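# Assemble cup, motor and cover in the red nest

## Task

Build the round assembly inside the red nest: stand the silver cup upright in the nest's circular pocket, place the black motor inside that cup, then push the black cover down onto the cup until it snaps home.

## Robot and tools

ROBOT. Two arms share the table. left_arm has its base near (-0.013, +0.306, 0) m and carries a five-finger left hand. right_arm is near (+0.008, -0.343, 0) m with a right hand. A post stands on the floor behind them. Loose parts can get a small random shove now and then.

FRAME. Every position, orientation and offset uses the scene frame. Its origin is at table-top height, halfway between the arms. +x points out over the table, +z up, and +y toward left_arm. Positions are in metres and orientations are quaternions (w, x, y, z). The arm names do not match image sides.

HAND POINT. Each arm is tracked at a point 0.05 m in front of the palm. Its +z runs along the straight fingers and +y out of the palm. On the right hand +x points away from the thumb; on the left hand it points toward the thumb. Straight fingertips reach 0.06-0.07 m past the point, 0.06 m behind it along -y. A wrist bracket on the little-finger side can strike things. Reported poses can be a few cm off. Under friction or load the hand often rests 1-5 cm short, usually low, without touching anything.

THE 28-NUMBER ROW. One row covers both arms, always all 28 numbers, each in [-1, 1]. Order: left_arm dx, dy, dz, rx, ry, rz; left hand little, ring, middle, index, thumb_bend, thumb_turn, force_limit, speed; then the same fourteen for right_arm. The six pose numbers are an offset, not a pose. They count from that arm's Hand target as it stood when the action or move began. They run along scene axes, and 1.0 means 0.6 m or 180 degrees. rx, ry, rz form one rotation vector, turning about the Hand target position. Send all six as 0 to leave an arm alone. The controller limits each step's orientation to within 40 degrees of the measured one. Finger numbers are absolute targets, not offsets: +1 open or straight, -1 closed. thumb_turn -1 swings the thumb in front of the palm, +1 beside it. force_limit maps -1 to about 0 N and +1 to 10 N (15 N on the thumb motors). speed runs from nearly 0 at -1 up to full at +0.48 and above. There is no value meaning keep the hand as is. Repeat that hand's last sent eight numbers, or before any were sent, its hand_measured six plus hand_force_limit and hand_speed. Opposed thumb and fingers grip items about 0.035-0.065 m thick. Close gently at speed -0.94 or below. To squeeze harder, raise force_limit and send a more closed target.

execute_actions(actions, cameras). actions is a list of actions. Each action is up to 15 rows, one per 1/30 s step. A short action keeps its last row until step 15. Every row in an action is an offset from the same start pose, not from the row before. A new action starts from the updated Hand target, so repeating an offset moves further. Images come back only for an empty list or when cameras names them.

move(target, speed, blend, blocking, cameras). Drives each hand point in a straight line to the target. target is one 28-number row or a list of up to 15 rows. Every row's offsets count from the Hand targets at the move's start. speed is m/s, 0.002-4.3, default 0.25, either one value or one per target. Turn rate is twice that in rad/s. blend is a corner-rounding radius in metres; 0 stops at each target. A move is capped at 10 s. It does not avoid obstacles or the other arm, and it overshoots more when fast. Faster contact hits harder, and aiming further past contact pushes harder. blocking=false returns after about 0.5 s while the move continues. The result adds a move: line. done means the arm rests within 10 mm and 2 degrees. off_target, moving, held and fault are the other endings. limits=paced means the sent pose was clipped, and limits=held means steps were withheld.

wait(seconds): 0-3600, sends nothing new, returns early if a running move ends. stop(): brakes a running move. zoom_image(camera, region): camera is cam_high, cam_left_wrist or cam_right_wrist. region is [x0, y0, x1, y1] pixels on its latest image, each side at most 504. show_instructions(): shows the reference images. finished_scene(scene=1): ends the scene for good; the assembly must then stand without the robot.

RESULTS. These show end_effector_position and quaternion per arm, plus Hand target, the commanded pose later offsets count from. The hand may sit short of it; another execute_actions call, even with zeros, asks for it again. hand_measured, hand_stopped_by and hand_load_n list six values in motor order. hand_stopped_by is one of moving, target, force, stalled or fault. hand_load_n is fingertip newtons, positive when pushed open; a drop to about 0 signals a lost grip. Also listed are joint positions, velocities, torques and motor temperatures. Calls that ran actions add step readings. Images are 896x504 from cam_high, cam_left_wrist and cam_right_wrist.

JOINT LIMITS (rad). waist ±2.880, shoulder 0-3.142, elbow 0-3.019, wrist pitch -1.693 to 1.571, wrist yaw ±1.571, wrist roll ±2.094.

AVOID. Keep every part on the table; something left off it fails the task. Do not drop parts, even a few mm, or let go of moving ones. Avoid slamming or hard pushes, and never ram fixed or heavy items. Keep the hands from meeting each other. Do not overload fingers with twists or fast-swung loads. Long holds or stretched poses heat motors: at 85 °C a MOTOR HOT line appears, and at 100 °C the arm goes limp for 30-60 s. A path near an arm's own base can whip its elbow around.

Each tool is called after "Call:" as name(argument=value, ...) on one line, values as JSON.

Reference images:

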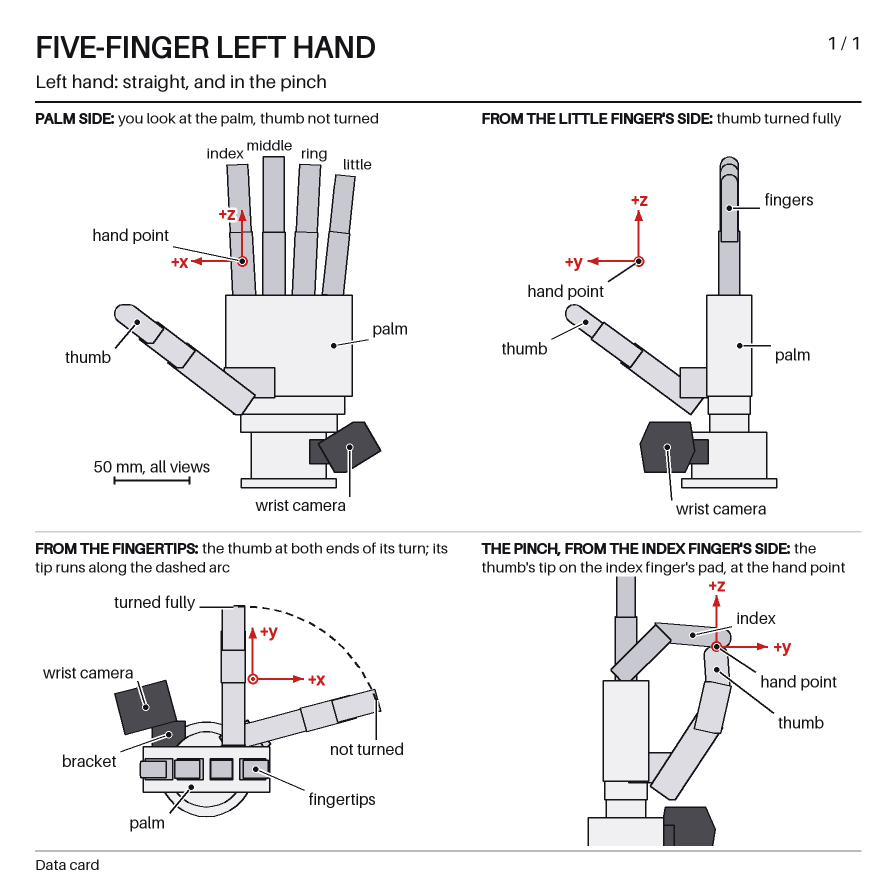

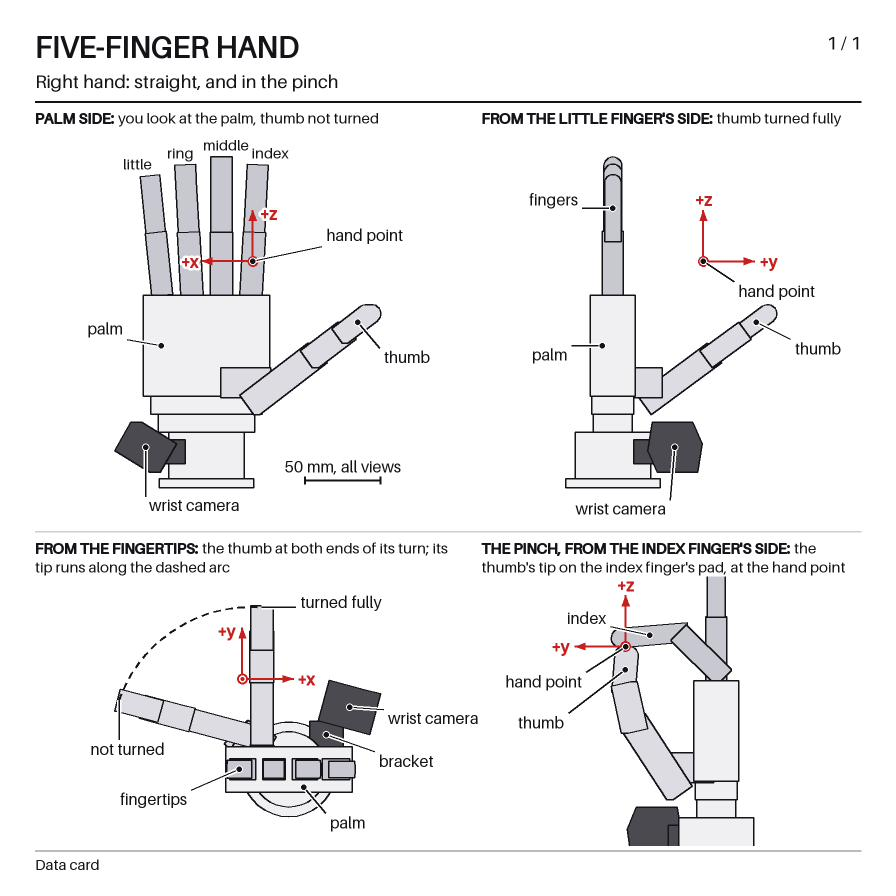

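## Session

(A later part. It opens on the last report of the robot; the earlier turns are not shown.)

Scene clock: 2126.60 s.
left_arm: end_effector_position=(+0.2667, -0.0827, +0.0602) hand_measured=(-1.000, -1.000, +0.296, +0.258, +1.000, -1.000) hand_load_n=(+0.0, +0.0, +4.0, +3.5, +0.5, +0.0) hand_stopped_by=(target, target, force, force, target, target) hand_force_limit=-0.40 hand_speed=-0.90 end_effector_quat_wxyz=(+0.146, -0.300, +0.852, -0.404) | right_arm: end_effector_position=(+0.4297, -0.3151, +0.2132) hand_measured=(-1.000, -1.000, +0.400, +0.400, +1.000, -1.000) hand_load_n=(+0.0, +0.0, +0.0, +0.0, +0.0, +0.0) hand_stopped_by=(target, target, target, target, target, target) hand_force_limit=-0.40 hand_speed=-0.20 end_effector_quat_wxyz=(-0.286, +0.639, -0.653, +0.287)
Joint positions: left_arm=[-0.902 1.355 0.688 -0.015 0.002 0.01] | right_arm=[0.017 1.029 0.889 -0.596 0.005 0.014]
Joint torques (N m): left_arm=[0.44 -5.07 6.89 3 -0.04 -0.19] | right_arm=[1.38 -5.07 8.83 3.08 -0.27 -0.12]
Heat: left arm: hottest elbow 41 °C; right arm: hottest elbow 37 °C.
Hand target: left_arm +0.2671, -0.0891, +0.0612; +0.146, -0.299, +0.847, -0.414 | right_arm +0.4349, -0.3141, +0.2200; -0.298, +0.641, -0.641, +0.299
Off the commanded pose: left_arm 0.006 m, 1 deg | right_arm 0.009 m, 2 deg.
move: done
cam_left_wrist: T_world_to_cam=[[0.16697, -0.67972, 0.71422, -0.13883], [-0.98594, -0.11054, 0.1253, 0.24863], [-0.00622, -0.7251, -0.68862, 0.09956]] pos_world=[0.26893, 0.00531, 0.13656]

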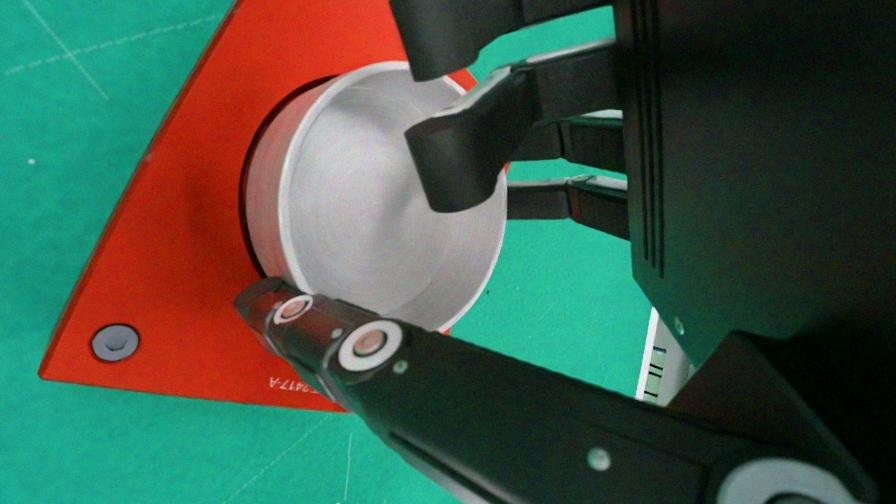

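Call:
move(target=[-0.0028,0.0038,-0.005,0.0015,0.0012,0,-1,-1,-0.1,-0.1,1,-1,-0.4,-0.9,0,0,0,0,0,0,-1,-1,0.4,0.4,1,-1,-0.4,-0.2], speed=0.03, cameras=["cam_left_wrist"])

Call:
zoom_image(camera="cam_left_wrist", region=[230, 50, 390, 280])

Scene clock: 2134.57 s.
left_arm: end_effector_position=(+0.2671, -0.0823, +0.0598) hand_measured=(-1.000, -1.000, +0.296, +0.258, +1.000, -1.000) hand_load_n=(+0.0, +0.0, +4.0, +3.5, +1.0, +0.0) hand_stopped_by=(target, target, force, force, target, target) hand_force_limit=-0.40 hand_speed=-0.90 end_effector_quat_wxyz=(+0.146, -0.300, +0.851, -0.406) | right_arm: end_effector_position=(+0.4297, -0.3151, +0.2132) hand_measured=(-1.000, -1.000, +0.400, +0.400, +1.000, -1.000) hand_load_n=(+0.0, +0.0, -0.5, +0.0, +0.0, +0.0) hand_stopped_by=(target, target, target, target, target, target) hand_force_limit=-0.40 hand_speed=-0.20 end_effector_quat_wxyz=(-0.286, +0.639, -0.653, +0.287)
Joint positions: left_arm=[-0.899 1.355 0.685 -0.009 0.006 0.01] | right_arm=[0.017 1.029 0.889 -0.596 0.005 0.014]
Joint torques (N m): left_arm=[0.5 -5.01 6.65 2.69 -0.04 -0.17] | right_arm=[1.32 -5.13 8.84 3.08 -0.27 -0.12]
Heat: left arm: hottest elbow 41 °C; right arm: hottest elbow 37 °C.
Hand target: left_arm +0.2654, -0.0868, +0.0582; +0.145, -0.300, +0.849, -0.411 | right_arm +0.4349, -0.3141, +0.2200; -0.298, +0.641, -0.641, +0.299
Off the commanded pose: left_arm 0.005 m, 1 deg | right_arm 0.009 m, 2 deg.
move: done
cam_left_wrist: T_world_to_cam=[[0.16686, -0.67677, 0.71704, -0.13836], [-0.98596, -0.1095, 0.12609, 0.24906], [-0.00682, -0.72801, -0.68553, 0.09941]] pos_world=[0.26933, 0.006, 0.13596]

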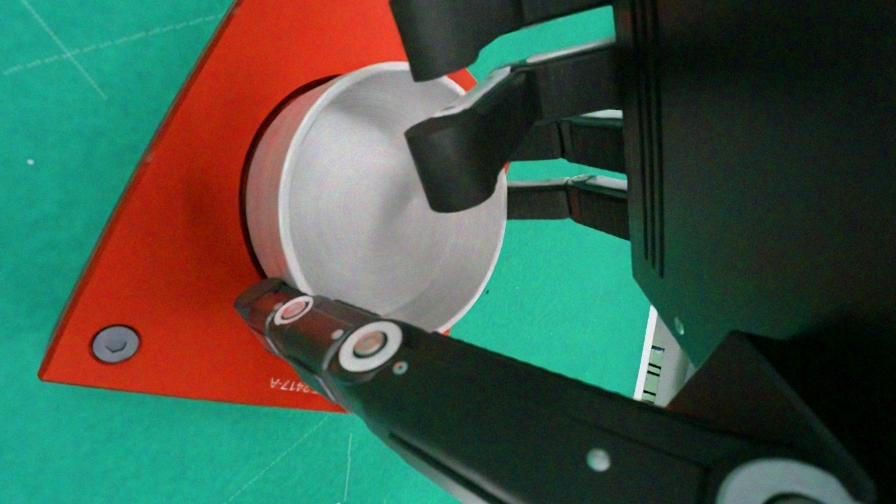

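Scaled by 2.191 from the camera's image (finer frame: 1280x720).

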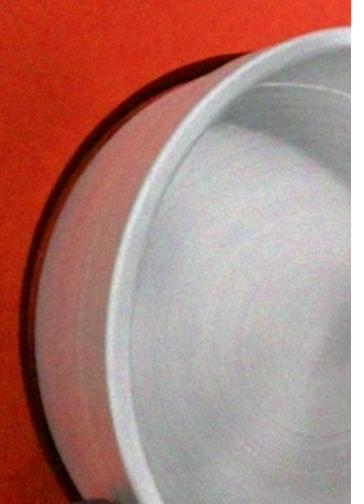

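Call:
move(target=[-0.0020,0.0050,-0.0055,0,0,0,-1,-1,-0.1,-0.1,1,-1,-0.4,-0.9,0,0,0,0,0,0,-1,-1,0.4,0.4,1,-1,-0.4,-0.2], speed=0.03, cameras=["cam_left_wrist"])

Call:
zoom_image(camera="cam_left_wrist", region=[230, 50, 390, 280])

Scene clock: 2146.73 s.
left_arm: end_effector_position=(+0.2670, -0.0826, +0.0594) hand_measured=(-1.000, -1.000, +0.296, +0.258, +1.000, -1.000) hand_load_n=(+0.0, +0.0, +3.5, +3.5, +1.0, +0.0) hand_stopped_by=(target, target, force, force, target, target) hand_force_limit=-0.40 hand_speed=-0.90 end_effector_quat_wxyz=(+0.146, -0.299, +0.849, -0.409) | right_arm: end_effector_position=(+0.4297, -0.3151, +0.2132) hand_measured=(-1.000, -1.000, +0.400, +0.400, +1.000, -1.000) hand_load_n=(+0.0, +0.0, +0.0, +0.0, +0.0, +0.0) hand_stopped_by=(target, target, target, target, target, target) hand_force_limit=-0.40 hand_speed=-0.20 end_effector_quat_wxyz=(-0.286, +0.639, -0.653, +0.287)
Joint positions: left_arm=[-0.899 1.355 0.679 0.005 0.008 0.01] | right_arm=[0.017 1.029 0.889 -0.596 0.005 0.014]
Joint torques (N m): left_arm=[1.03 -4.95 6.19 2.67 0.02 -0.15] | right_arm=[1.26 -5.07 8.83 3.07 -0.28 -0.12]
Motor temperatures (°C): left_arm=[29 32 40 29 33 27] | right_arm=[31 31 37 30 28 29]
Heat: left arm: hottest elbow 40 °C; right arm: hottest elbow 37 °C.
Hand target: left_arm +0.2642, -0.0838, +0.0549; +0.145, -0.300, +0.849, -0.411 | right_arm +0.4349, -0.3141, +0.2200; -0.298, +0.641, -0.641, +0.299
Off the commanded pose: left_arm 0.005 m, 0 deg | right_arm 0.009 m, 2 deg.
move: done
cam_left_wrist: T_world_to_cam=[[0.16304, -0.6723, 0.7221, -0.13709], [-0.98661, -0.10748, 0.12269, 0.24955], [-0.00488, -0.73243, -0.68082, 0.09767]] pos_world=[0.26904, 0.00619, 0.13486]

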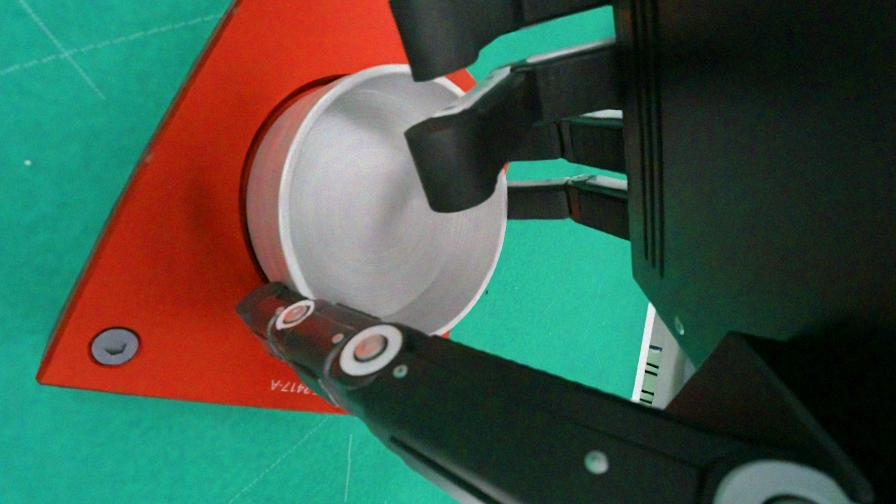

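Scaled by 2.191 from the camera's image (finer frame: 1280x720).

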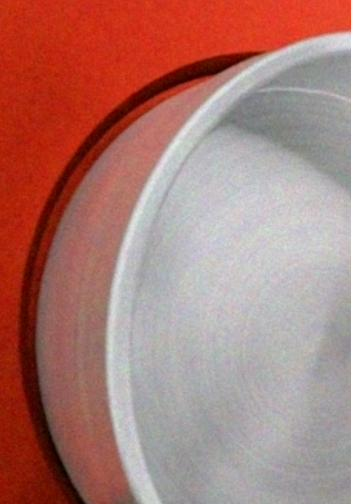

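Call:
move(target=[0.0108,0.0078,0.0035,0,0,0,-1,-1,-0.1,-0.1,1,-1,-0.4,-0.9,0,0,0,0,0,0,-1,-1,0.4,0.4,1,-1,-0.4,-0.2], speed=0.03, cameras=["cam_left_wrist"])

Call:
zoom_image(camera="cam_left_wrist", region=[230, 50, 390, 280])

Scene clock: 2170.93 s.
left_arm: end_effector_position=(+0.2672, -0.0822, +0.0597) hand_measured=(-1.000, -1.000, +0.296, +0.258, +1.000, -1.000) hand_load_n=(+0.0, +0.0, +3.5, +3.5, +0.5, +0.0) hand_stopped_by=(target, target, force, force, target, target) hand_force_limit=-0.40 hand_speed=-0.90 end_effector_quat_wxyz=(+0.140, -0.299, +0.849, -0.412) | right_arm: end_effector_position=(+0.4297, -0.3151, +0.2132) hand_measured=(-1.000, -1.000, +0.400, +0.400, +1.000, -1.000) hand_load_n=(+0.0, +0.0, +0.0, +0.0, +0.0, +0.0) hand_stopped_by=(target, target, target, target, target, target) hand_force_limit=-0.40 hand_speed=-0.20 end_effector_quat_wxyz=(-0.286, +0.639, -0.653, +0.287)
Joint positions: left_arm=[-0.892 1.355 0.679 0.005 0.025 0.01] | right_arm=[0.017 1.029 0.889 -0.596 0.005 0.014]
Joint torques (N m): left_arm=[1.85 -5.25 6.43 2.33 0.06 -0.06] | right_arm=[1.32 -5.07 8.84 3.06 -0.27 -0.12]
Heat: left arm: hottest elbow 40 °C; right arm: hottest elbow 37 °C.
Hand target: left_arm +0.2707, -0.0791, +0.0570; +0.145, -0.300, +0.849, -0.411 | right_arm +0.4349, -0.3141, +0.2200; -0.298, +0.641, -0.641, +0.299
Off the commanded pose: left_arm 0.005 m, 1 deg | right_arm 0.009 m, 2 deg.
move: done
cam_left_wrist: T_world_to_cam=[[0.16519, -0.6683, 0.72532, -0.13759], [-0.98616, -0.10118, 0.13136, 0.24962], [-0.0144, -0.73697, -0.67577, 0.10009]] pos_world=[0.27033, 0.00708, 0.13464]

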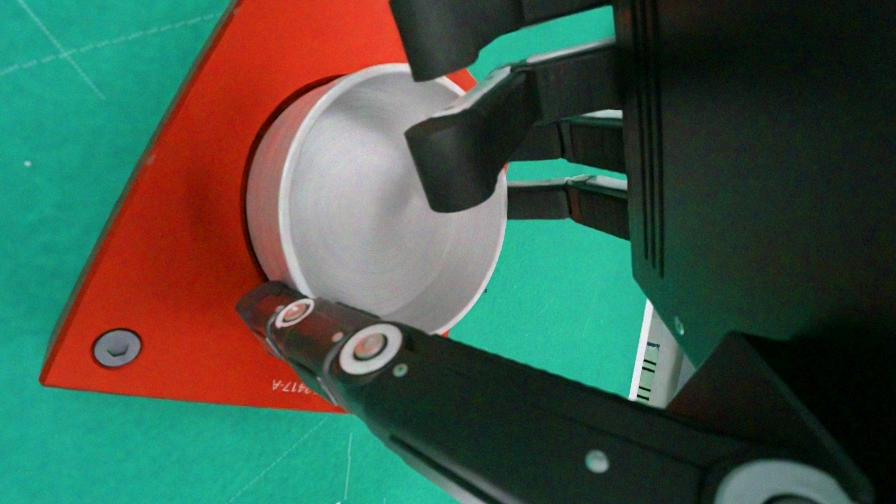

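Scaled by 2.191 from the camera's image (finer frame: 1280x720).

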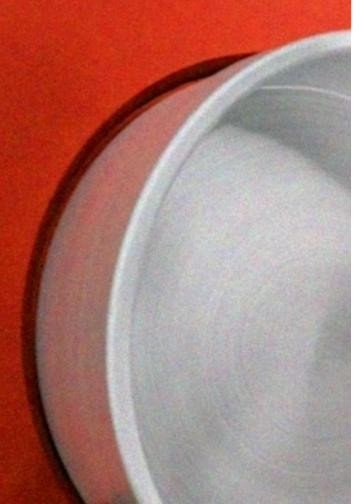

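Call:
move(target=[-0.0030,0.0075,-0.006,0,0,0,-1,-1,-0.1,-0.1,1,-1,-0.4,-0.9,0,0,0,0,0,0,-1,-1,0.4,0.4,1,-1,-0.4,-0.2], speed=0.03, cameras=["cam_left_wrist"])

Call:
zoom_image(camera="cam_left_wrist", region=[230, 50, 390, 280])

Scene clock: 2187.50 s.
left_arm: end_effector_position=(+0.2669, -0.0816, +0.0597) hand_measured=(-1.000, -1.000, +0.296, +0.258, +1.000, -1.000) hand_load_n=(-0.5, +0.0, +4.0, +3.5, +0.5, +0.0) hand_stopped_by=(target, target, force, force, target, target) hand_force_limit=-0.40 hand_speed=-0.90 end_effector_quat_wxyz=(+0.141, -0.298, +0.848, -0.415) | right_arm: end_effector_position=(+0.4297, -0.3151, +0.2132) hand_measured=(-1.000, -1.000, +0.400, +0.400, +1.000, -1.000) hand_load_n=(+0.0, +0.0, +0.0, +0.0, +0.0, +0.0) hand_stopped_by=(target, target, target, target, target, target) hand_force_limit=-0.40 hand_speed=-0.20 end_effector_quat_wxyz=(-0.286, +0.639, -0.653, +0.287)
Joint positions: left_arm=[-0.89 1.352 0.671 0.017 0.028 0.01] | right_arm=[0.017 1.029 0.889 -0.596 0.005 0.014]
Joint torques (N m): left_arm=[2.2 -5.6 5.93 2.33 0.1 -0.02] | right_arm=[1.32 -5.07 8.84 3.07 -0.28 -0.12]
Heat: left arm: hottest elbow 40 °C; right arm: hottest elbow 37 °C.
Hand target: left_arm +0.2689, -0.0746, +0.0534; +0.145, -0.300, +0.849, -0.411 | right_arm +0.4349, -0.3141, +0.2200; -0.298, +0.641, -0.641, +0.299
Off the commanded pose: left_arm 0.010 m, 1 deg | right_arm 0.009 m, 2 deg.
move: done
cam_left_wrist: T_world_to_cam=[[0.16199, -0.6633, 0.73061, -0.13609], [-0.98671, -0.09937, 0.12855, 0.24985], [-0.01267, -0.74173, -0.67058, 0.09937]] pos_world=[0.26983, 0.00827, 0.13395]

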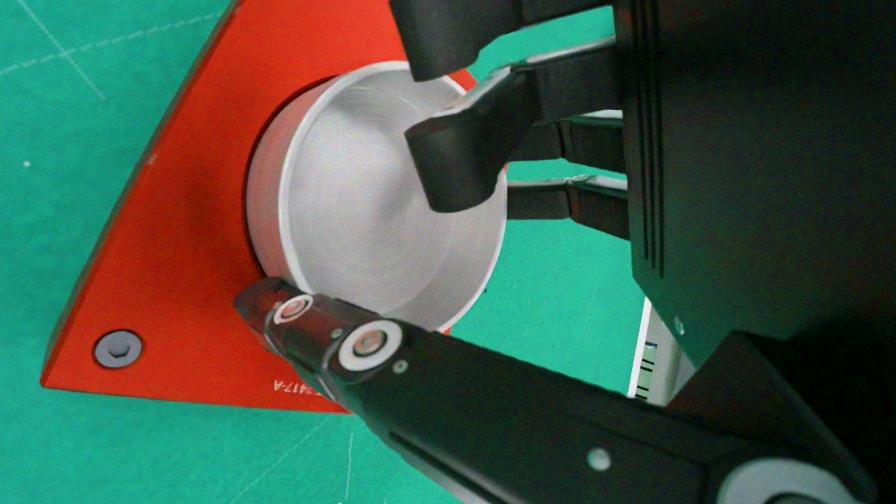

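Scaled by 2.191 from the camera's image (finer frame: 1280x720).

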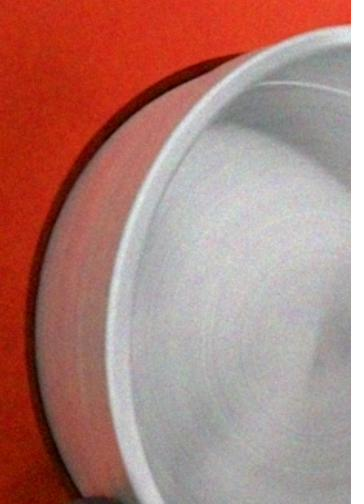

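Call:
move(target=[-0.0010,0.0055,-0.003,0,0,0,-1,-1,-0.1,-0.1,1,-1,-0.4,-0.9,0,0,0,0,0,0,-1,-1,0.4,0.4,1,-1,-0.4,-0.2], speed=0.03, cameras=["cam_left_wrist"])

Call:
zoom_image(camera="cam_left_wrist", region=[230, 50, 390, 280])

Scene clock: 2200.20 s.
left_arm: end_effector_position=(+0.2669, -0.0810, +0.0594) hand_measured=(-1.000, -1.000, +0.296, +0.258, +1.000, -1.000) hand_load_n=(+0.0, +0.0, +4.5, +3.5, +1.0, +0.0) hand_stopped_by=(target, target, force, force, target, target) hand_force_limit=-0.40 hand_speed=-0.90 end_effector_quat_wxyz=(+0.141, -0.298, +0.846, -0.418) | right_arm: end_effector_position=(+0.4297, -0.3151, +0.2132) hand_measured=(-1.000, -1.000, +0.400, +0.400, +1.000, -1.000) hand_load_n=(+0.0, +0.0, +0.0, +0.0, +0.0, +0.0) hand_stopped_by=(target, target, target, target, target, target) hand_force_limit=-0.40 hand_speed=-0.20 end_effector_quat_wxyz=(-0.286, +0.639, -0.653, +0.287)
Joint positions: left_arm=[-0.889 1.351 0.665 0.028 0.029 0.01] | right_arm=[0.017 1.029 0.889 -0.596 0.005 0.014]
Joint torques (N m): left_arm=[2.2 -5.42 5.64 2.15 0.1 0.03] | right_arm=[1.26 -5.07 8.81 3.08 -0.27 -0.12]
Heat: left arm: hottest elbow 39 °C; right arm: hottest elbow 37 °C.
Hand target: left_arm +0.2683, -0.0713, +0.0516; +0.145, -0.300, +0.849, -0.411 | right_arm +0.4349, -0.3141, +0.2200; -0.298, +0.641, -0.641, +0.299
Off the commanded pose: left_arm 0.013 m, 1 deg | right_arm 0.009 m, 2 deg.
move: off_target (left_arm)
cam_left_wrist: T_world_to_cam=[[0.15989, -0.65937, 0.73462, -0.13489], [-0.98708, -0.09907, 0.12591, 0.2503], [-0.01024, -0.74526, -0.66669, 0.09836]] pos_world=[0.26964, 0.00916, 0.13315]

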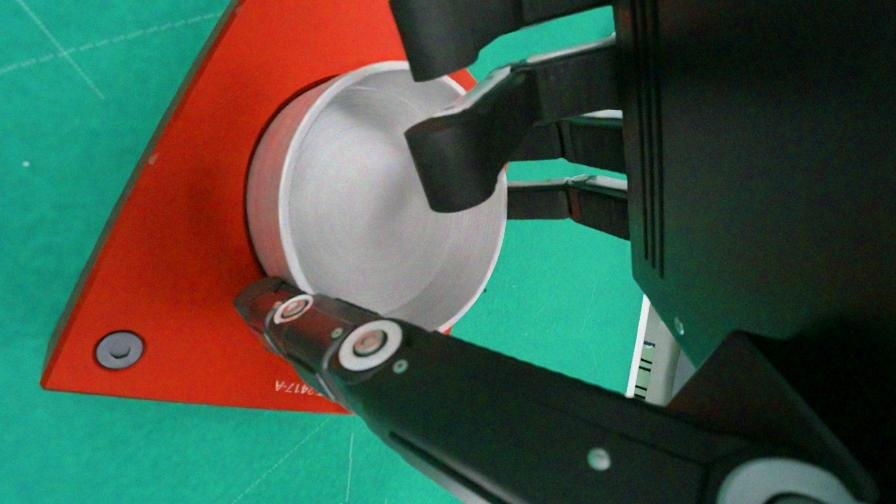

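Scaled by 2.191 from the camera's image (finer frame: 1280x720).

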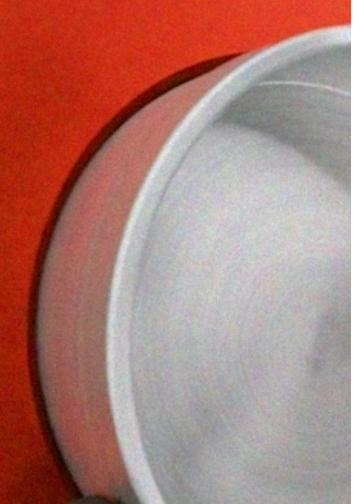

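Call:
move(target=[0,0,-0.001,0.0086,0.007,0,-1,-1,-0.1,-0.1,1,-1,-0.4,-0.9,0,0,0,0,0,0,-1,-1,0.4,0.4,1,-1,-0.4,-0.2], speed=0.03, cameras=["cam_left_wrist"])

Call:
zoom_image(camera="cam_left_wrist", region=[230, 50, 390, 280])

Scene clock: 2216.80 s.
left_arm: end_effector_position=(+0.2661, -0.0801, +0.0585) hand_measured=(-1.000, -1.000, +0.296, +0.258, +1.000, -1.000) hand_load_n=(+0.0, +0.0, +5.0, +4.5, +0.5, +0.0) hand_stopped_by=(target, target, force, force, target, target) hand_force_limit=-0.40 hand_speed=-0.90 end_effector_quat_wxyz=(+0.140, -0.299, +0.848, -0.415) | right_arm: end_effector_position=(+0.4297, -0.3151, +0.2132) hand_measured=(-1.000, -1.000, +0.400, +0.400, +1.000, -1.000) hand_load_n=(+0.0, -0.5, +0.0, +0.0, +0.0, +0.0) hand_stopped_by=(target, target, target, target, target, target) hand_force_limit=-0.40 hand_speed=-0.20 end_effector_quat_wxyz=(-0.286, +0.639, -0.653, +0.287)
Joint positions: left_arm=[-0.889 1.351 0.667 0.019 0.029 0.01] | right_arm=[0.017 1.029 0.889 -0.596 0.005 0.014]
Joint torques (N m): left_arm=[2.14 -4.84 7.27 0.53 0.08 0.01] | right_arm=[1.38 -5.07 8.84 3.08 -0.27 -0.12]
Heat: left arm: hottest elbow 39 °C; right arm: hottest elbow 37 °C.
Hand target: left_arm +0.2683, -0.0713, +0.0510; +0.140, -0.302, +0.856, -0.396 | right_arm +0.4349, -0.3141, +0.2200; -0.298, +0.641, -0.641, +0.299
Off the commanded pose: left_arm 0.012 m, 2 deg | right_arm 0.009 m, 2 deg.
move: off_target (left_arm)
cam_left_wrist: T_world_to_cam=[[0.16351, -0.66368, 0.72993, -0.13449], [-0.98645, -0.0998, 0.13023, 0.24916], [-0.01358, -0.74133, -0.671, 0.10003]] pos_world=[0.26913, 0.00977, 0.13284]

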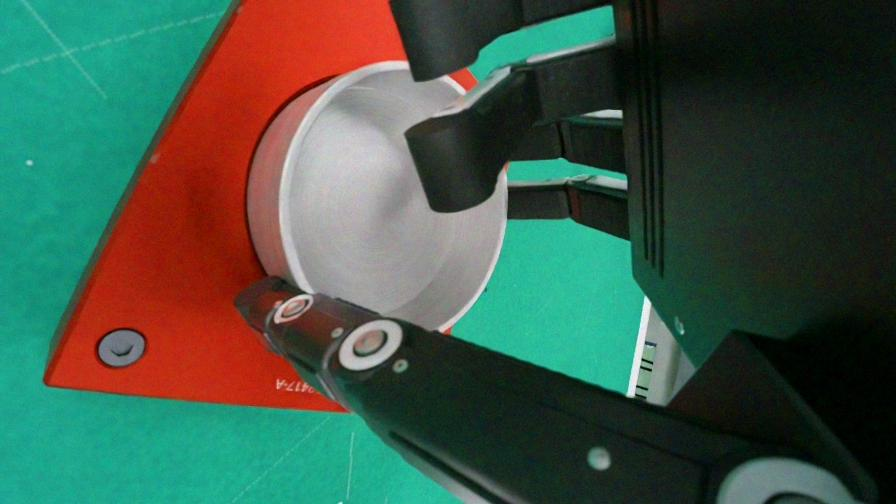

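Scaled by 2.191 from the camera's image (finer frame: 1280x720).

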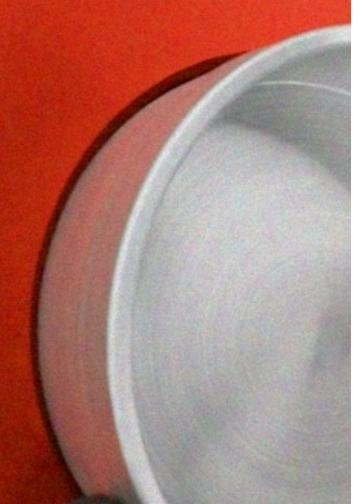

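Call:
move(target=[0.002,-0.002,-0.001,0.0086,0.007,0,-1,-1,-0.1,-0.1,1,-1,-0.4,-0.9,0,0,0,0,0,0,-1,-1,0.4,0.4,1,-1,-0.4,-0.2], speed=0.03, cameras=["cam_left_wrist"])

Call:
zoom_image(camera="cam_left_wrist", region=[230, 50, 390, 280])

Scene clock: 2229.00 s.
left_arm: end_effector_position=(+0.2657, -0.0800, +0.0600) hand_measured=(-1.000, -1.000, +0.296, +0.258, +1.000, -1.000) hand_load_n=(+0.0, +0.0, +5.0, +4.0, +0.5, -0.5) hand_stopped_by=(target, target, force, force, target, target) hand_force_limit=-0.40 hand_speed=-0.90 end_effector_quat_wxyz=(+0.134, -0.301, +0.855, -0.401) | right_arm: end_effector_position=(+0.4297, -0.3151, +0.2132) hand_measured=(-1.000, -1.000, +0.400, +0.400, +1.000, -1.000) hand_load_n=(+0.0, +0.0, +0.0, +0.0, +0.0, +0.0) hand_stopped_by=(target, target, target, target, target, target) hand_force_limit=-0.40 hand_speed=-0.20 end_effector_quat_wxyz=(-0.286, +0.639, -0.653, +0.287)
Joint positions: left_arm=[-0.889 1.354 0.693 -0.037 0.031 0.01] | right_arm=[0.017 1.029 0.889 -0.596 0.005 0.014]
Joint torques (N m): left_arm=[2.26 -4.25 7.65 0.59 0.05 0.03] | right_arm=[1.32 -5.07 8.83 3.07 -0.28 -0.12]
Heat: left arm: hottest elbow 40 °C; right arm: hottest elbow 37 °C.
Hand target: left_arm +0.2695, -0.0725, +0.0504; +0.134, -0.305, +0.862, -0.381 | right_arm +0.4349, -0.3141, +0.2200; -0.298, +0.641, -0.641, +0.299
Off the commanded pose: left_arm 0.013 m, 2 deg | right_arm 0.009 m, 2 deg.
move: off_target (left_arm)
cam_left_wrist: T_world_to_cam=[[0.17824, -0.68116, 0.71011, -0.13962], [-0.98355, -0.10196, 0.14908, 0.24644], [-0.02915, -0.725, -0.68813, 0.10754]] pos_world=[0.27041, 0.00799, 0.13641]

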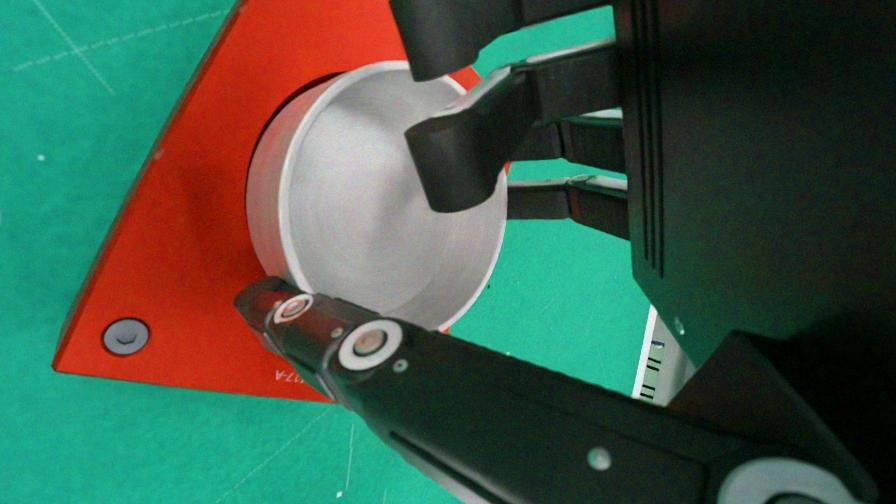

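Scaled by 2.191 from the camera's image (finer frame: 1280x720).

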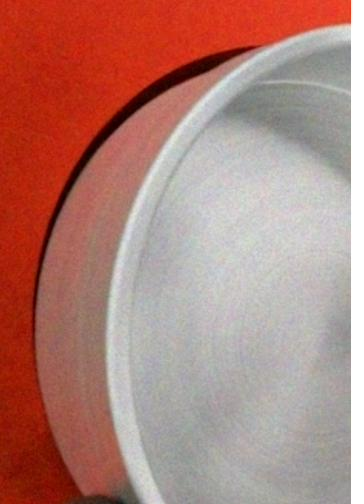

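Call:
move(target=[0,0,0.003,0,0,0,-1,-1,0.27,0.308,1,-1,-0.4,-0.9,0,0,0,0,0,0,-1,-1,0.4,0.4,1,-1,-0.4,-0.2], speed=0.03, cameras=["cam_left_wrist"])

Call:
zoom_image(camera="cam_left_wrist", region=[230, 50, 390, 280])

Scene clock: 2265.17 s.
left_arm: end_effector_position=(+0.2657, -0.0800, +0.0604) hand_measured=(-1.000, -1.000, +0.296, +0.308, +1.000, -1.000) hand_load_n=(+0.0, +0.0, +5.0, +0.0, +0.5, +0.0) hand_stopped_by=(target, target, force, target, target, target) hand_force_limit=-0.40 hand_speed=-0.90 end_effector_quat_wxyz=(+0.134, -0.301, +0.855, -0.400) | right_arm: end_effector_position=(+0.4297, -0.3151, +0.2132) hand_measured=(-1.000, -1.000, +0.400, +0.400, +1.000, -1.000) hand_load_n=(+0.0, +0.0, +0.0, +0.0, +0.0, +0.0) hand_stopped_by=(target, target, target, target, target, target) hand_force_limit=-0.40 hand_speed=-0.20 end_effector_quat_wxyz=(-0.286, +0.639, -0.653, +0.287)
Joint positions: left_arm=[-0.889 1.354 0.696 -0.043 0.031 0.01] | right_arm=[0.017 1.029 0.889 -0.596 0.005 0.014]
Joint torques (N m): left_arm=[2.08 -4.66 7.72 0.68 0.03 0] | right_arm=[1.26 -5.07 8.84 3.07 -0.27 -0.12]
Heat: left arm: hottest elbow 39 °C; right arm: hottest elbow 37 °C.
Hand target: left_arm +0.2695, -0.0725, +0.0522; +0.134, -0.305, +0.862, -0.381 | right_arm +0.4349, -0.3141, +0.2200; -0.298, +0.641, -0.641, +0.299
Off the commanded pose: left_arm 0.012 m, 2 deg | right_arm 0.009 m, 2 deg.
move: off_target (left_arm)
cam_left_wrist: T_world_to_cam=[[0.17959, -0.6828, 0.70819, -0.14031], [-0.98327, -0.1023, 0.15072, 0.24623], [-0.03046, -0.72341, -0.68975, 0.10838]] pos_world=[0.27061, 0.00779, 0.13701]

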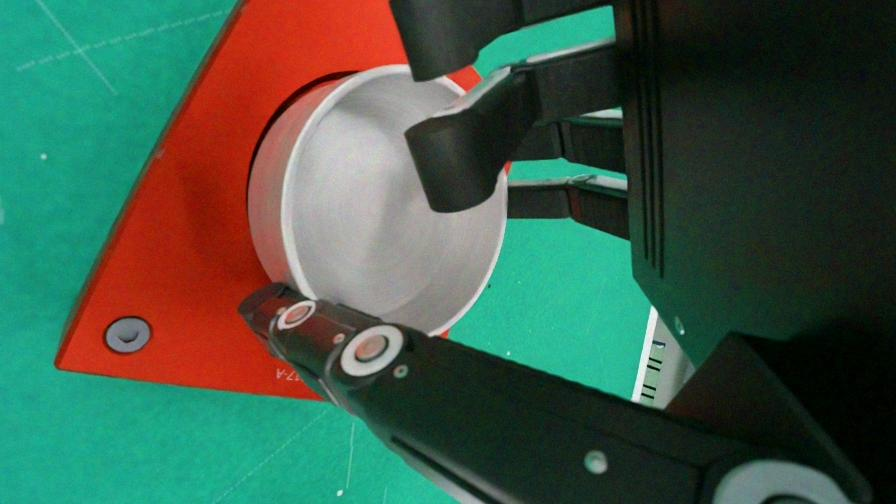

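Scaled by 2.191 from the camera's image (finer frame: 1280x720).

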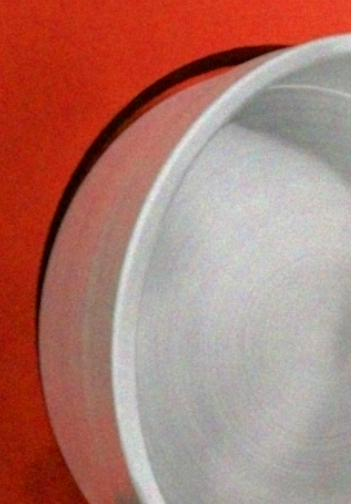

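Call:
move(target=[0,0,0.001,0,0,0,-1,-1,0.304,0.27,1,-1,-0.4,-0.9,0,0,0,0,0,0,-1,-1,0.4,0.4,1,-1,-0.4,-0.2], speed=0.03, cameras=["cam_left_wrist"])

Call:
zoom_image(camera="cam_left_wrist", region=[230, 50, 390, 280])

Scene clock: 2275.97 s.
left_arm: end_effector_position=(+0.2653, -0.0795, +0.0599) hand_measured=(-1.000, -1.000, +0.304, +0.270, +1.000, -1.000) hand_load_n=(+0.0, +0.0, +3.0, +2.0, +0.0, +0.0) hand_stopped_by=(target, target, force, target, target, target) hand_force_limit=-0.40 hand_speed=-0.90 end_effector_quat_wxyz=(+0.133, -0.302, +0.856, -0.399) | right_arm: end_effector_position=(+0.4297, -0.3151, +0.2132) hand_measured=(-1.000, -1.000, +0.400, +0.400, +1.000, -1.000) hand_load_n=(+0.0, +0.0, +0.0, +0.0, +0.0, +0.0) hand_stopped_by=(target, target, target, target, target, target) hand_force_limit=-0.40 hand_speed=-0.20 end_effector_quat_wxyz=(-0.286, +0.639, -0.653, +0.287)
Joint positions: left_arm=[-0.889 1.354 0.696 -0.046 0.031 0.01] | right_arm=[0.017 1.029 0.889 -0.596 0.005 0.014]
Joint torques (N m): left_arm=[1.79 -4.6 7.75 0.64 0.04 0.02] | right_arm=[1.32 -5.07 8.85 3.07 -0.28 -0.12]
Heat: left arm: hottest elbow 40 °C; right arm: hottest elbow 37 °C.
Hand target: left_arm +0.2695, -0.0725, +0.0528; +0.134, -0.305, +0.862, -0.381 | right_arm +0.4349, -0.3141, +0.2200; -0.298, +0.641, -0.641, +0.299
Off the commanded pose: left_arm 0.011 m, 2 deg | right_arm 0.009 m, 2 deg.
move: off_target (left_arm)
cam_left_wrist: T_world_to_cam=[[0.18101, -0.68444, 0.70624, -0.13995], [-0.98296, -0.10263, 0.15248, 0.24579], [-0.03188, -0.72181, -0.69136, 0.10897]] pos_world=[0.27041, 0.00809, 0.1367]

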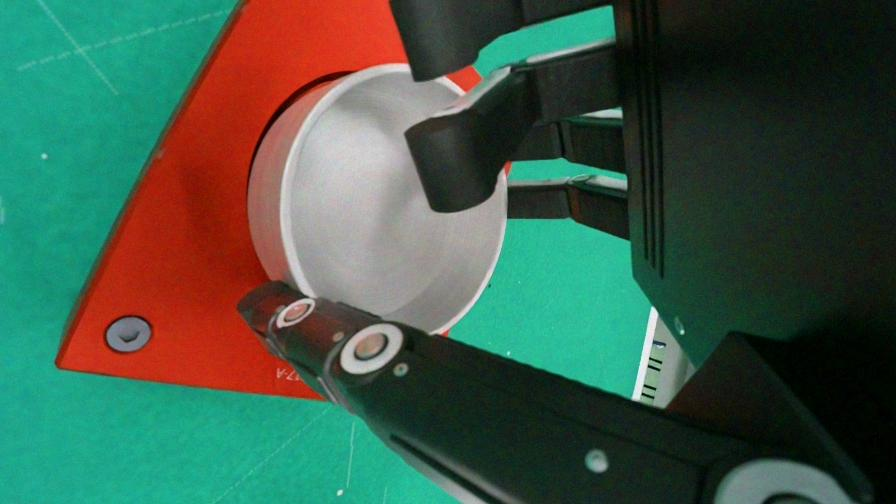

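Scaled by 2.191 from the camera's image (finer frame: 1280x720).

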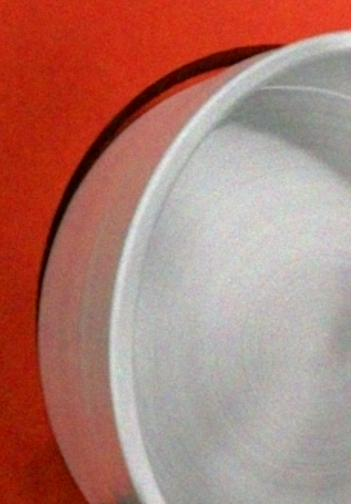

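Call:
move(target=[0,0,0.001,0,0,0,-1,-1,0.314,0.279,1,-1,-0.4,-0.9,0,0,0,0,0,0,-1,-1,0.4,0.4,1,-1,-0.4,-0.2], speed=0.03, cameras=["cam_left_wrist"])

Call:
zoom_image(camera="cam_left_wrist", region=[200, 40, 560, 400])

Scene clock: 2282.73 s.
left_arm: end_effector_position=(+0.2655, -0.0798, +0.0604) hand_measured=(-1.000, -1.000, +0.314, +0.280, +1.000, -1.000) hand_load_n=(+0.0, +0.0, +1.0, +0.5, +0.0, +0.0) hand_stopped_by=(target, target, target, target, target, target) hand_force_limit=-0.40 hand_speed=-0.90 end_effector_quat_wxyz=(+0.133, -0.302, +0.856, -0.399) | right_arm: end_effector_position=(+0.4297, -0.3151, +0.2132) hand_measured=(-1.000, -1.000, +0.400, +0.400, +1.000, -1.000) hand_load_n=(+0.0, +0.0, +0.0, +0.0, +0.0, +0.0) hand_stopped_by=(target, target, target, target, target, target) hand_force_limit=-0.40 hand_speed=-0.20 end_effector_quat_wxyz=(-0.286, +0.639, -0.653, +0.287)
Joint positions: left_arm=[-0.889 1.354 0.697 -0.047 0.031 0.01] | right_arm=[0.017 1.029 0.889 -0.596 0.005 0.014]
Joint torques (N m): left_arm=[1.96 -5.13 7.73 0.69 0.06 0.02] | right_arm=[1.38 -5.13 8.83 3.07 -0.28 -0.12]
Heat: left arm: hottest elbow 40 °C; right arm: hottest elbow 37 °C.
Hand target: left_arm +0.2695, -0.0725, +0.0534; +0.134, -0.305, +0.862, -0.381 | right_arm +0.4349, -0.3141, +0.2200; -0.298, +0.641, -0.641, +0.299
Off the commanded pose: left_arm 0.011 m, 2 deg | right_arm 0.009 m, 2 deg.
move: off_target (left_arm)
cam_left_wrist: T_world_to_cam=[[0.18101, -0.68444, 0.70624, -0.14048], [-0.98296, -0.10263, 0.15248, 0.24589], [-0.03188, -0.72181, -0.69136, 0.10904]] pos_world=[0.27061, 0.00779, 0.1371]

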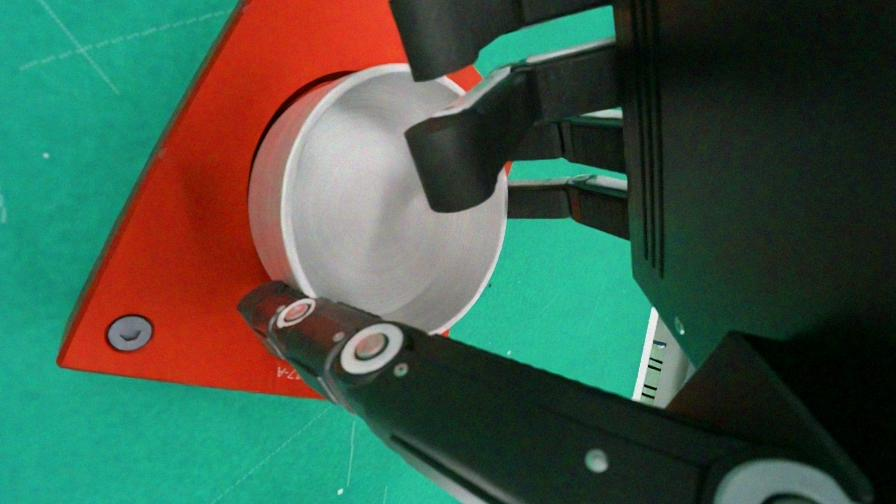

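Scaled by 1.400 from the camera's image (finer frame: 1280x720).

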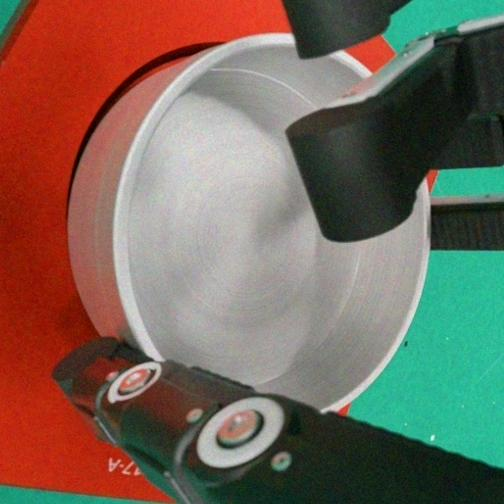

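Call:
move(target=[0.0158,-0.0162,0.0203,-0.016,-0.0129,0,-1,-1,0.314,0.279,1,-1,-0.4,-0.9,0,0,0,0,0,0,-1,-1,0.4,0.4,1,-1,-0.4,-0.2], speed=0.03, cameras=["cam_left_wrist"])

Call:
zoom_image(camera="cam_left_wrist", region=[200, 40, 560, 400])

Scene clock: 2299.10 s.
left_arm: end_effector_position=(+0.2663, -0.0805, +0.0612) hand_measured=(-1.000, -1.000, +0.314, +0.280, +1.000, -1.000) hand_load_n=(+0.0, +0.0, +0.0, +0.5, +0.0, +0.0) hand_stopped_by=(target, target, target, target, target, target) hand_force_limit=-0.40 hand_speed=-0.90 end_effector_quat_wxyz=(+0.133, -0.301, +0.855, -0.401) | right_arm: end_effector_position=(+0.4297, -0.3151, +0.2132) hand_measured=(-1.000, -1.000, +0.400, +0.400, +1.000, -1.000) hand_load_n=(+0.0, +0.0, +0.0, +0.0, +0.0, +0.0) hand_stopped_by=(target, target, target, target, target, target) hand_force_limit=-0.40 hand_speed=-0.20 end_effector_quat_wxyz=(-0.286, +0.639, -0.653, +0.287)
Joint positions: left_arm=[-0.887 1.354 0.697 -0.043 0.034 0.01] | right_arm=[0.017 1.029 0.889 -0.596 0.005 0.014]
Joint torques (N m): left_arm=[2.32 -5.25 7.83 2.81 0.06 0.02] | right_arm=[1.32 -5.13 8.83 3.07 -0.27 -0.12]
Heat: left arm: hottest elbow 40 °C; right arm: hottest elbow 37 °C.
Hand target: left_arm +0.2790, -0.0823, +0.0656; +0.144, -0.300, +0.850, -0.409 | right_arm +0.4349, -0.3141, +0.2200; -0.298, +0.641, -0.641, +0.299
Off the commanded pose: left_arm 0.014 m, 2 deg | right_arm 0.009 m, 2 deg.
move: off_target (left_arm)
cam_left_wrist: T_world_to_cam=[[0.17943, -0.68119, 0.70978, -0.14125], [-0.98327, -0.10111, 0.15153, 0.24668], [-0.03146, -0.72509, -0.68793, 0.10862]] pos_world=[0.27131, 0.00749, 0.1376]

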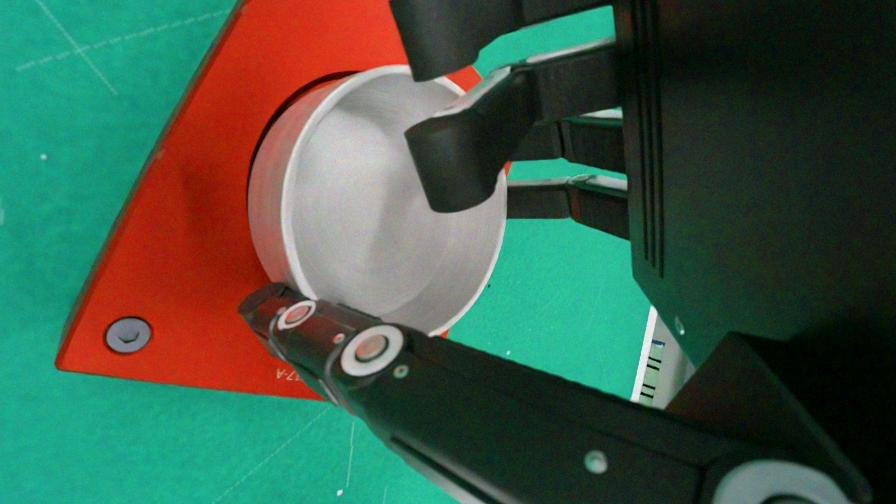

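Scaled by 1.400 from the camera's image (finer frame: 1280x720).

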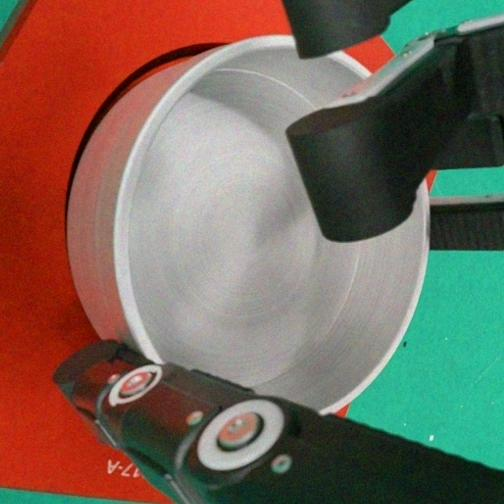

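Call:
execute_actions(actions=[], cameras=["cam_left_wrist"])

Call:
zoom_image(camera="cam_left_wrist", region=[230, 50, 390, 280])

Scene clock: 2335.37 s.
left_arm: end_effector_position=(+0.2663, -0.0805, +0.0612) hand_measured=(-1.000, -1.000, +0.314, +0.280, +1.000, -1.000) hand_load_n=(+0.0, +0.0, +0.0, +0.5, +0.0, +0.0) hand_stopped_by=(target, target, target, target, target, target) hand_force_limit=-0.40 hand_speed=-0.90 end_effector_quat_wxyz=(+0.133, -0.301, +0.855, -0.401) | right_arm: end_effector_position=(+0.4297, -0.3151, +0.2132) hand_measured=(-1.000, -1.000, +0.400, +0.400, +1.000, -1.000) hand_load_n=(+0.0, +0.0, +0.0, +0.0, +0.0, +0.0) hand_stopped_by=(target, target, target, target, target, target) hand_force_limit=-0.40 hand_speed=-0.20 end_effector_quat_wxyz=(-0.286, +0.639, -0.653, +0.287)
Joint positions: left_arm=[-0.887 1.354 0.697 -0.043 0.034 0.01] | right_arm=[0.017 1.029 0.889 -0.596 0.005 0.014]
Joint velocities: within noise
Joint torques (N m): left_arm=[2.55 -4.95 7.72 2.74 0.05 0.03] | right_arm=[1.26 -5.01 8.84 3.07 -0.28 -0.12]
Motor temperatures (°C): left_arm=[29 31 40 29 33 27] | right_arm=[31 31 37 30 28 29]
Heat: left arm: hottest elbow 40 °C; right arm: hottest elbow 37 °C.
Hand target: left_arm +0.2790, -0.0823, +0.0656; +0.144, -0.300, +0.850, -0.409 | right_arm +0.4349, -0.3141, +0.2200; -0.298, +0.641, -0.641, +0.299
Off the commanded pose: left_arm 0.014 m, 2 deg | right_arm 0.009 m, 2 deg.
camera_calibration:
cam_left_wrist: T_world_to_cam=[[0.17943, -0.68119, 0.70978, -0.14125], [-0.98327, -0.10111, 0.15153, 0.24668], [-0.03146, -0.72509, -0.68793, 0.10862]] pos_world=[0.27131, 0.00749, 0.1376]
Images, in order (width x height): cam_left_wrist 896x504.

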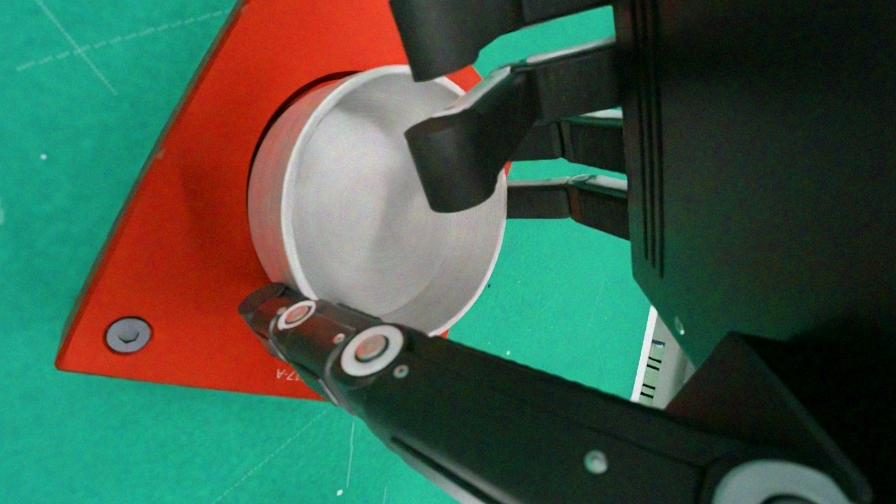

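Scaled by 2.191 from the camera's image (finer frame: 1280x720).

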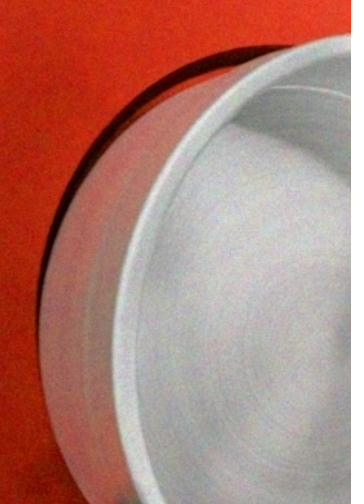

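Call:
execute_actions(actions=[[[0.0082,-0.0028,0.0063,-0.005,-0.004,0,-1,-1,0.314,0.279,1,-1,-0.4,-0.9,0,0,0,0,0,0,-1,-1,0.4,0.4,1,-1,-0.4,-0.2]]], cameras=["cam_left_wrist"])

Call:
zoom_image(camera="cam_left_wrist", region=[230, 50, 390, 280])

Scene clock: 2357.70 s.
left_arm: end_effector_position=(+0.2693, -0.0802, +0.0606) hand_measured=(-1.000, -1.000, +0.314, +0.280, +1.000, -1.000) hand_load_n=(+0.0, +0.0, +0.0, +1.0, +0.0, +0.0) hand_stopped_by=(target, target, target, target, target, target) hand_force_limit=-0.40 hand_speed=-0.90 end_effector_quat_wxyz=(+0.133, -0.303, +0.853, -0.404) | right_arm: end_effector_position=(+0.4297, -0.3151, +0.2132) hand_measured=(-1.000, -1.000, +0.400, +0.400, +1.000, -1.000) hand_load_n=(+0.0, +0.0, +0.0, +0.0, +0.0, +0.0) hand_stopped_by=(target, target, target, target, target, target) hand_force_limit=-0.40 hand_speed=-0.20 end_effector_quat_wxyz=(-0.286, +0.639, -0.653, +0.287)
Joint positions: left_arm=[-0.879 1.358 0.696 -0.03 0.04 0.01] | right_arm=[0.017 1.029 0.889 -0.596 0.005 0.014]
Joint torques (N m): left_arm=[2.02 -5.83 7.79 3 0.11 0.06] | right_arm=[1.26 -5.01 8.83 3.08 -0.28 -0.12]
Heat: left arm: hottest elbow 41 °C; right arm: hottest elbow 37 °C.
Hand target: left_arm +0.2839, -0.0839, +0.0693; +0.147, -0.299, +0.845, -0.418 | right_arm +0.4349, -0.3141, +0.2200; -0.298, +0.641, -0.641, +0.299
Off the commanded pose: left_arm 0.017 m, 2 deg | right_arm 0.009 m, 2 deg.
Step readings (end_effector_position of left_arm | right_arm):
0: (+0.2663, -0.0805, +0.0612) | (+0.4297, -0.3151, +0.2132)
1: (+0.2665, -0.0807, +0.0615) | (+0.4297, -0.3151, +0.2132)
2: (+0.2664, -0.0811, +0.0618) | (+0.4297, -0.3151, +0.2132)
4: (+0.2672, -0.0807, +0.0612) | (+0.4297, -0.3151, +0.2132)
8: (+0.2695, -0.0811, +0.0620) | (+0.4297, -0.3151, +0.2132)
15: (+0.2693, -0.0802, +0.0606) | (+0.4297, -0.3151, +0.2132)
cam_left_wrist: T_world_to_cam=[[0.18075, -0.67554, 0.71483, -0.14136], [-0.98311, -0.10298, 0.15127, 0.24962], [-0.02857, -0.7301, -0.68274, 0.10694]] pos_world=[0.27401, 0.00829, 0.1363]

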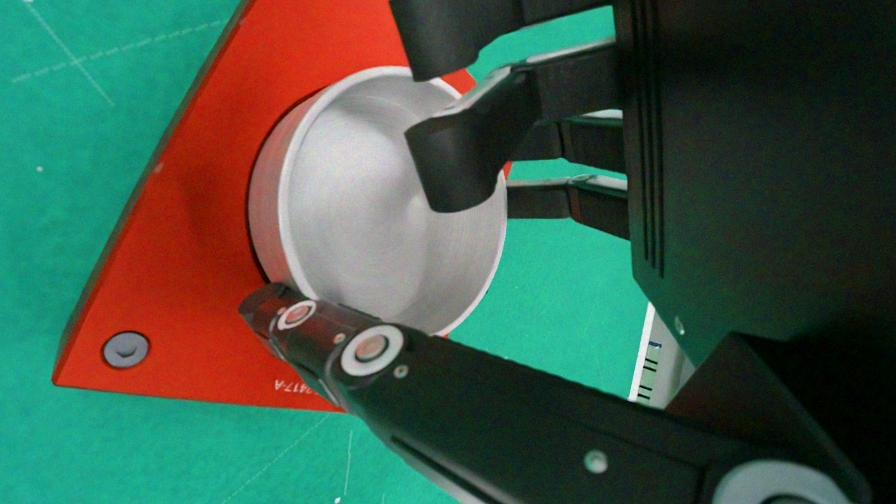

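Scaled by 2.191 from the camera's image (finer frame: 1280x720).

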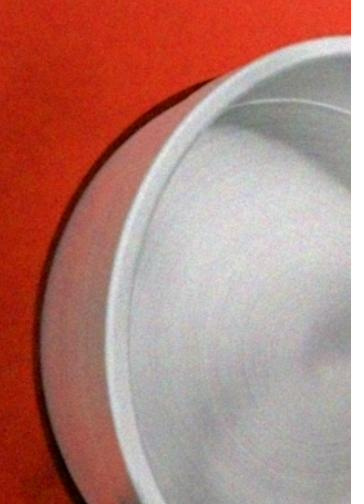

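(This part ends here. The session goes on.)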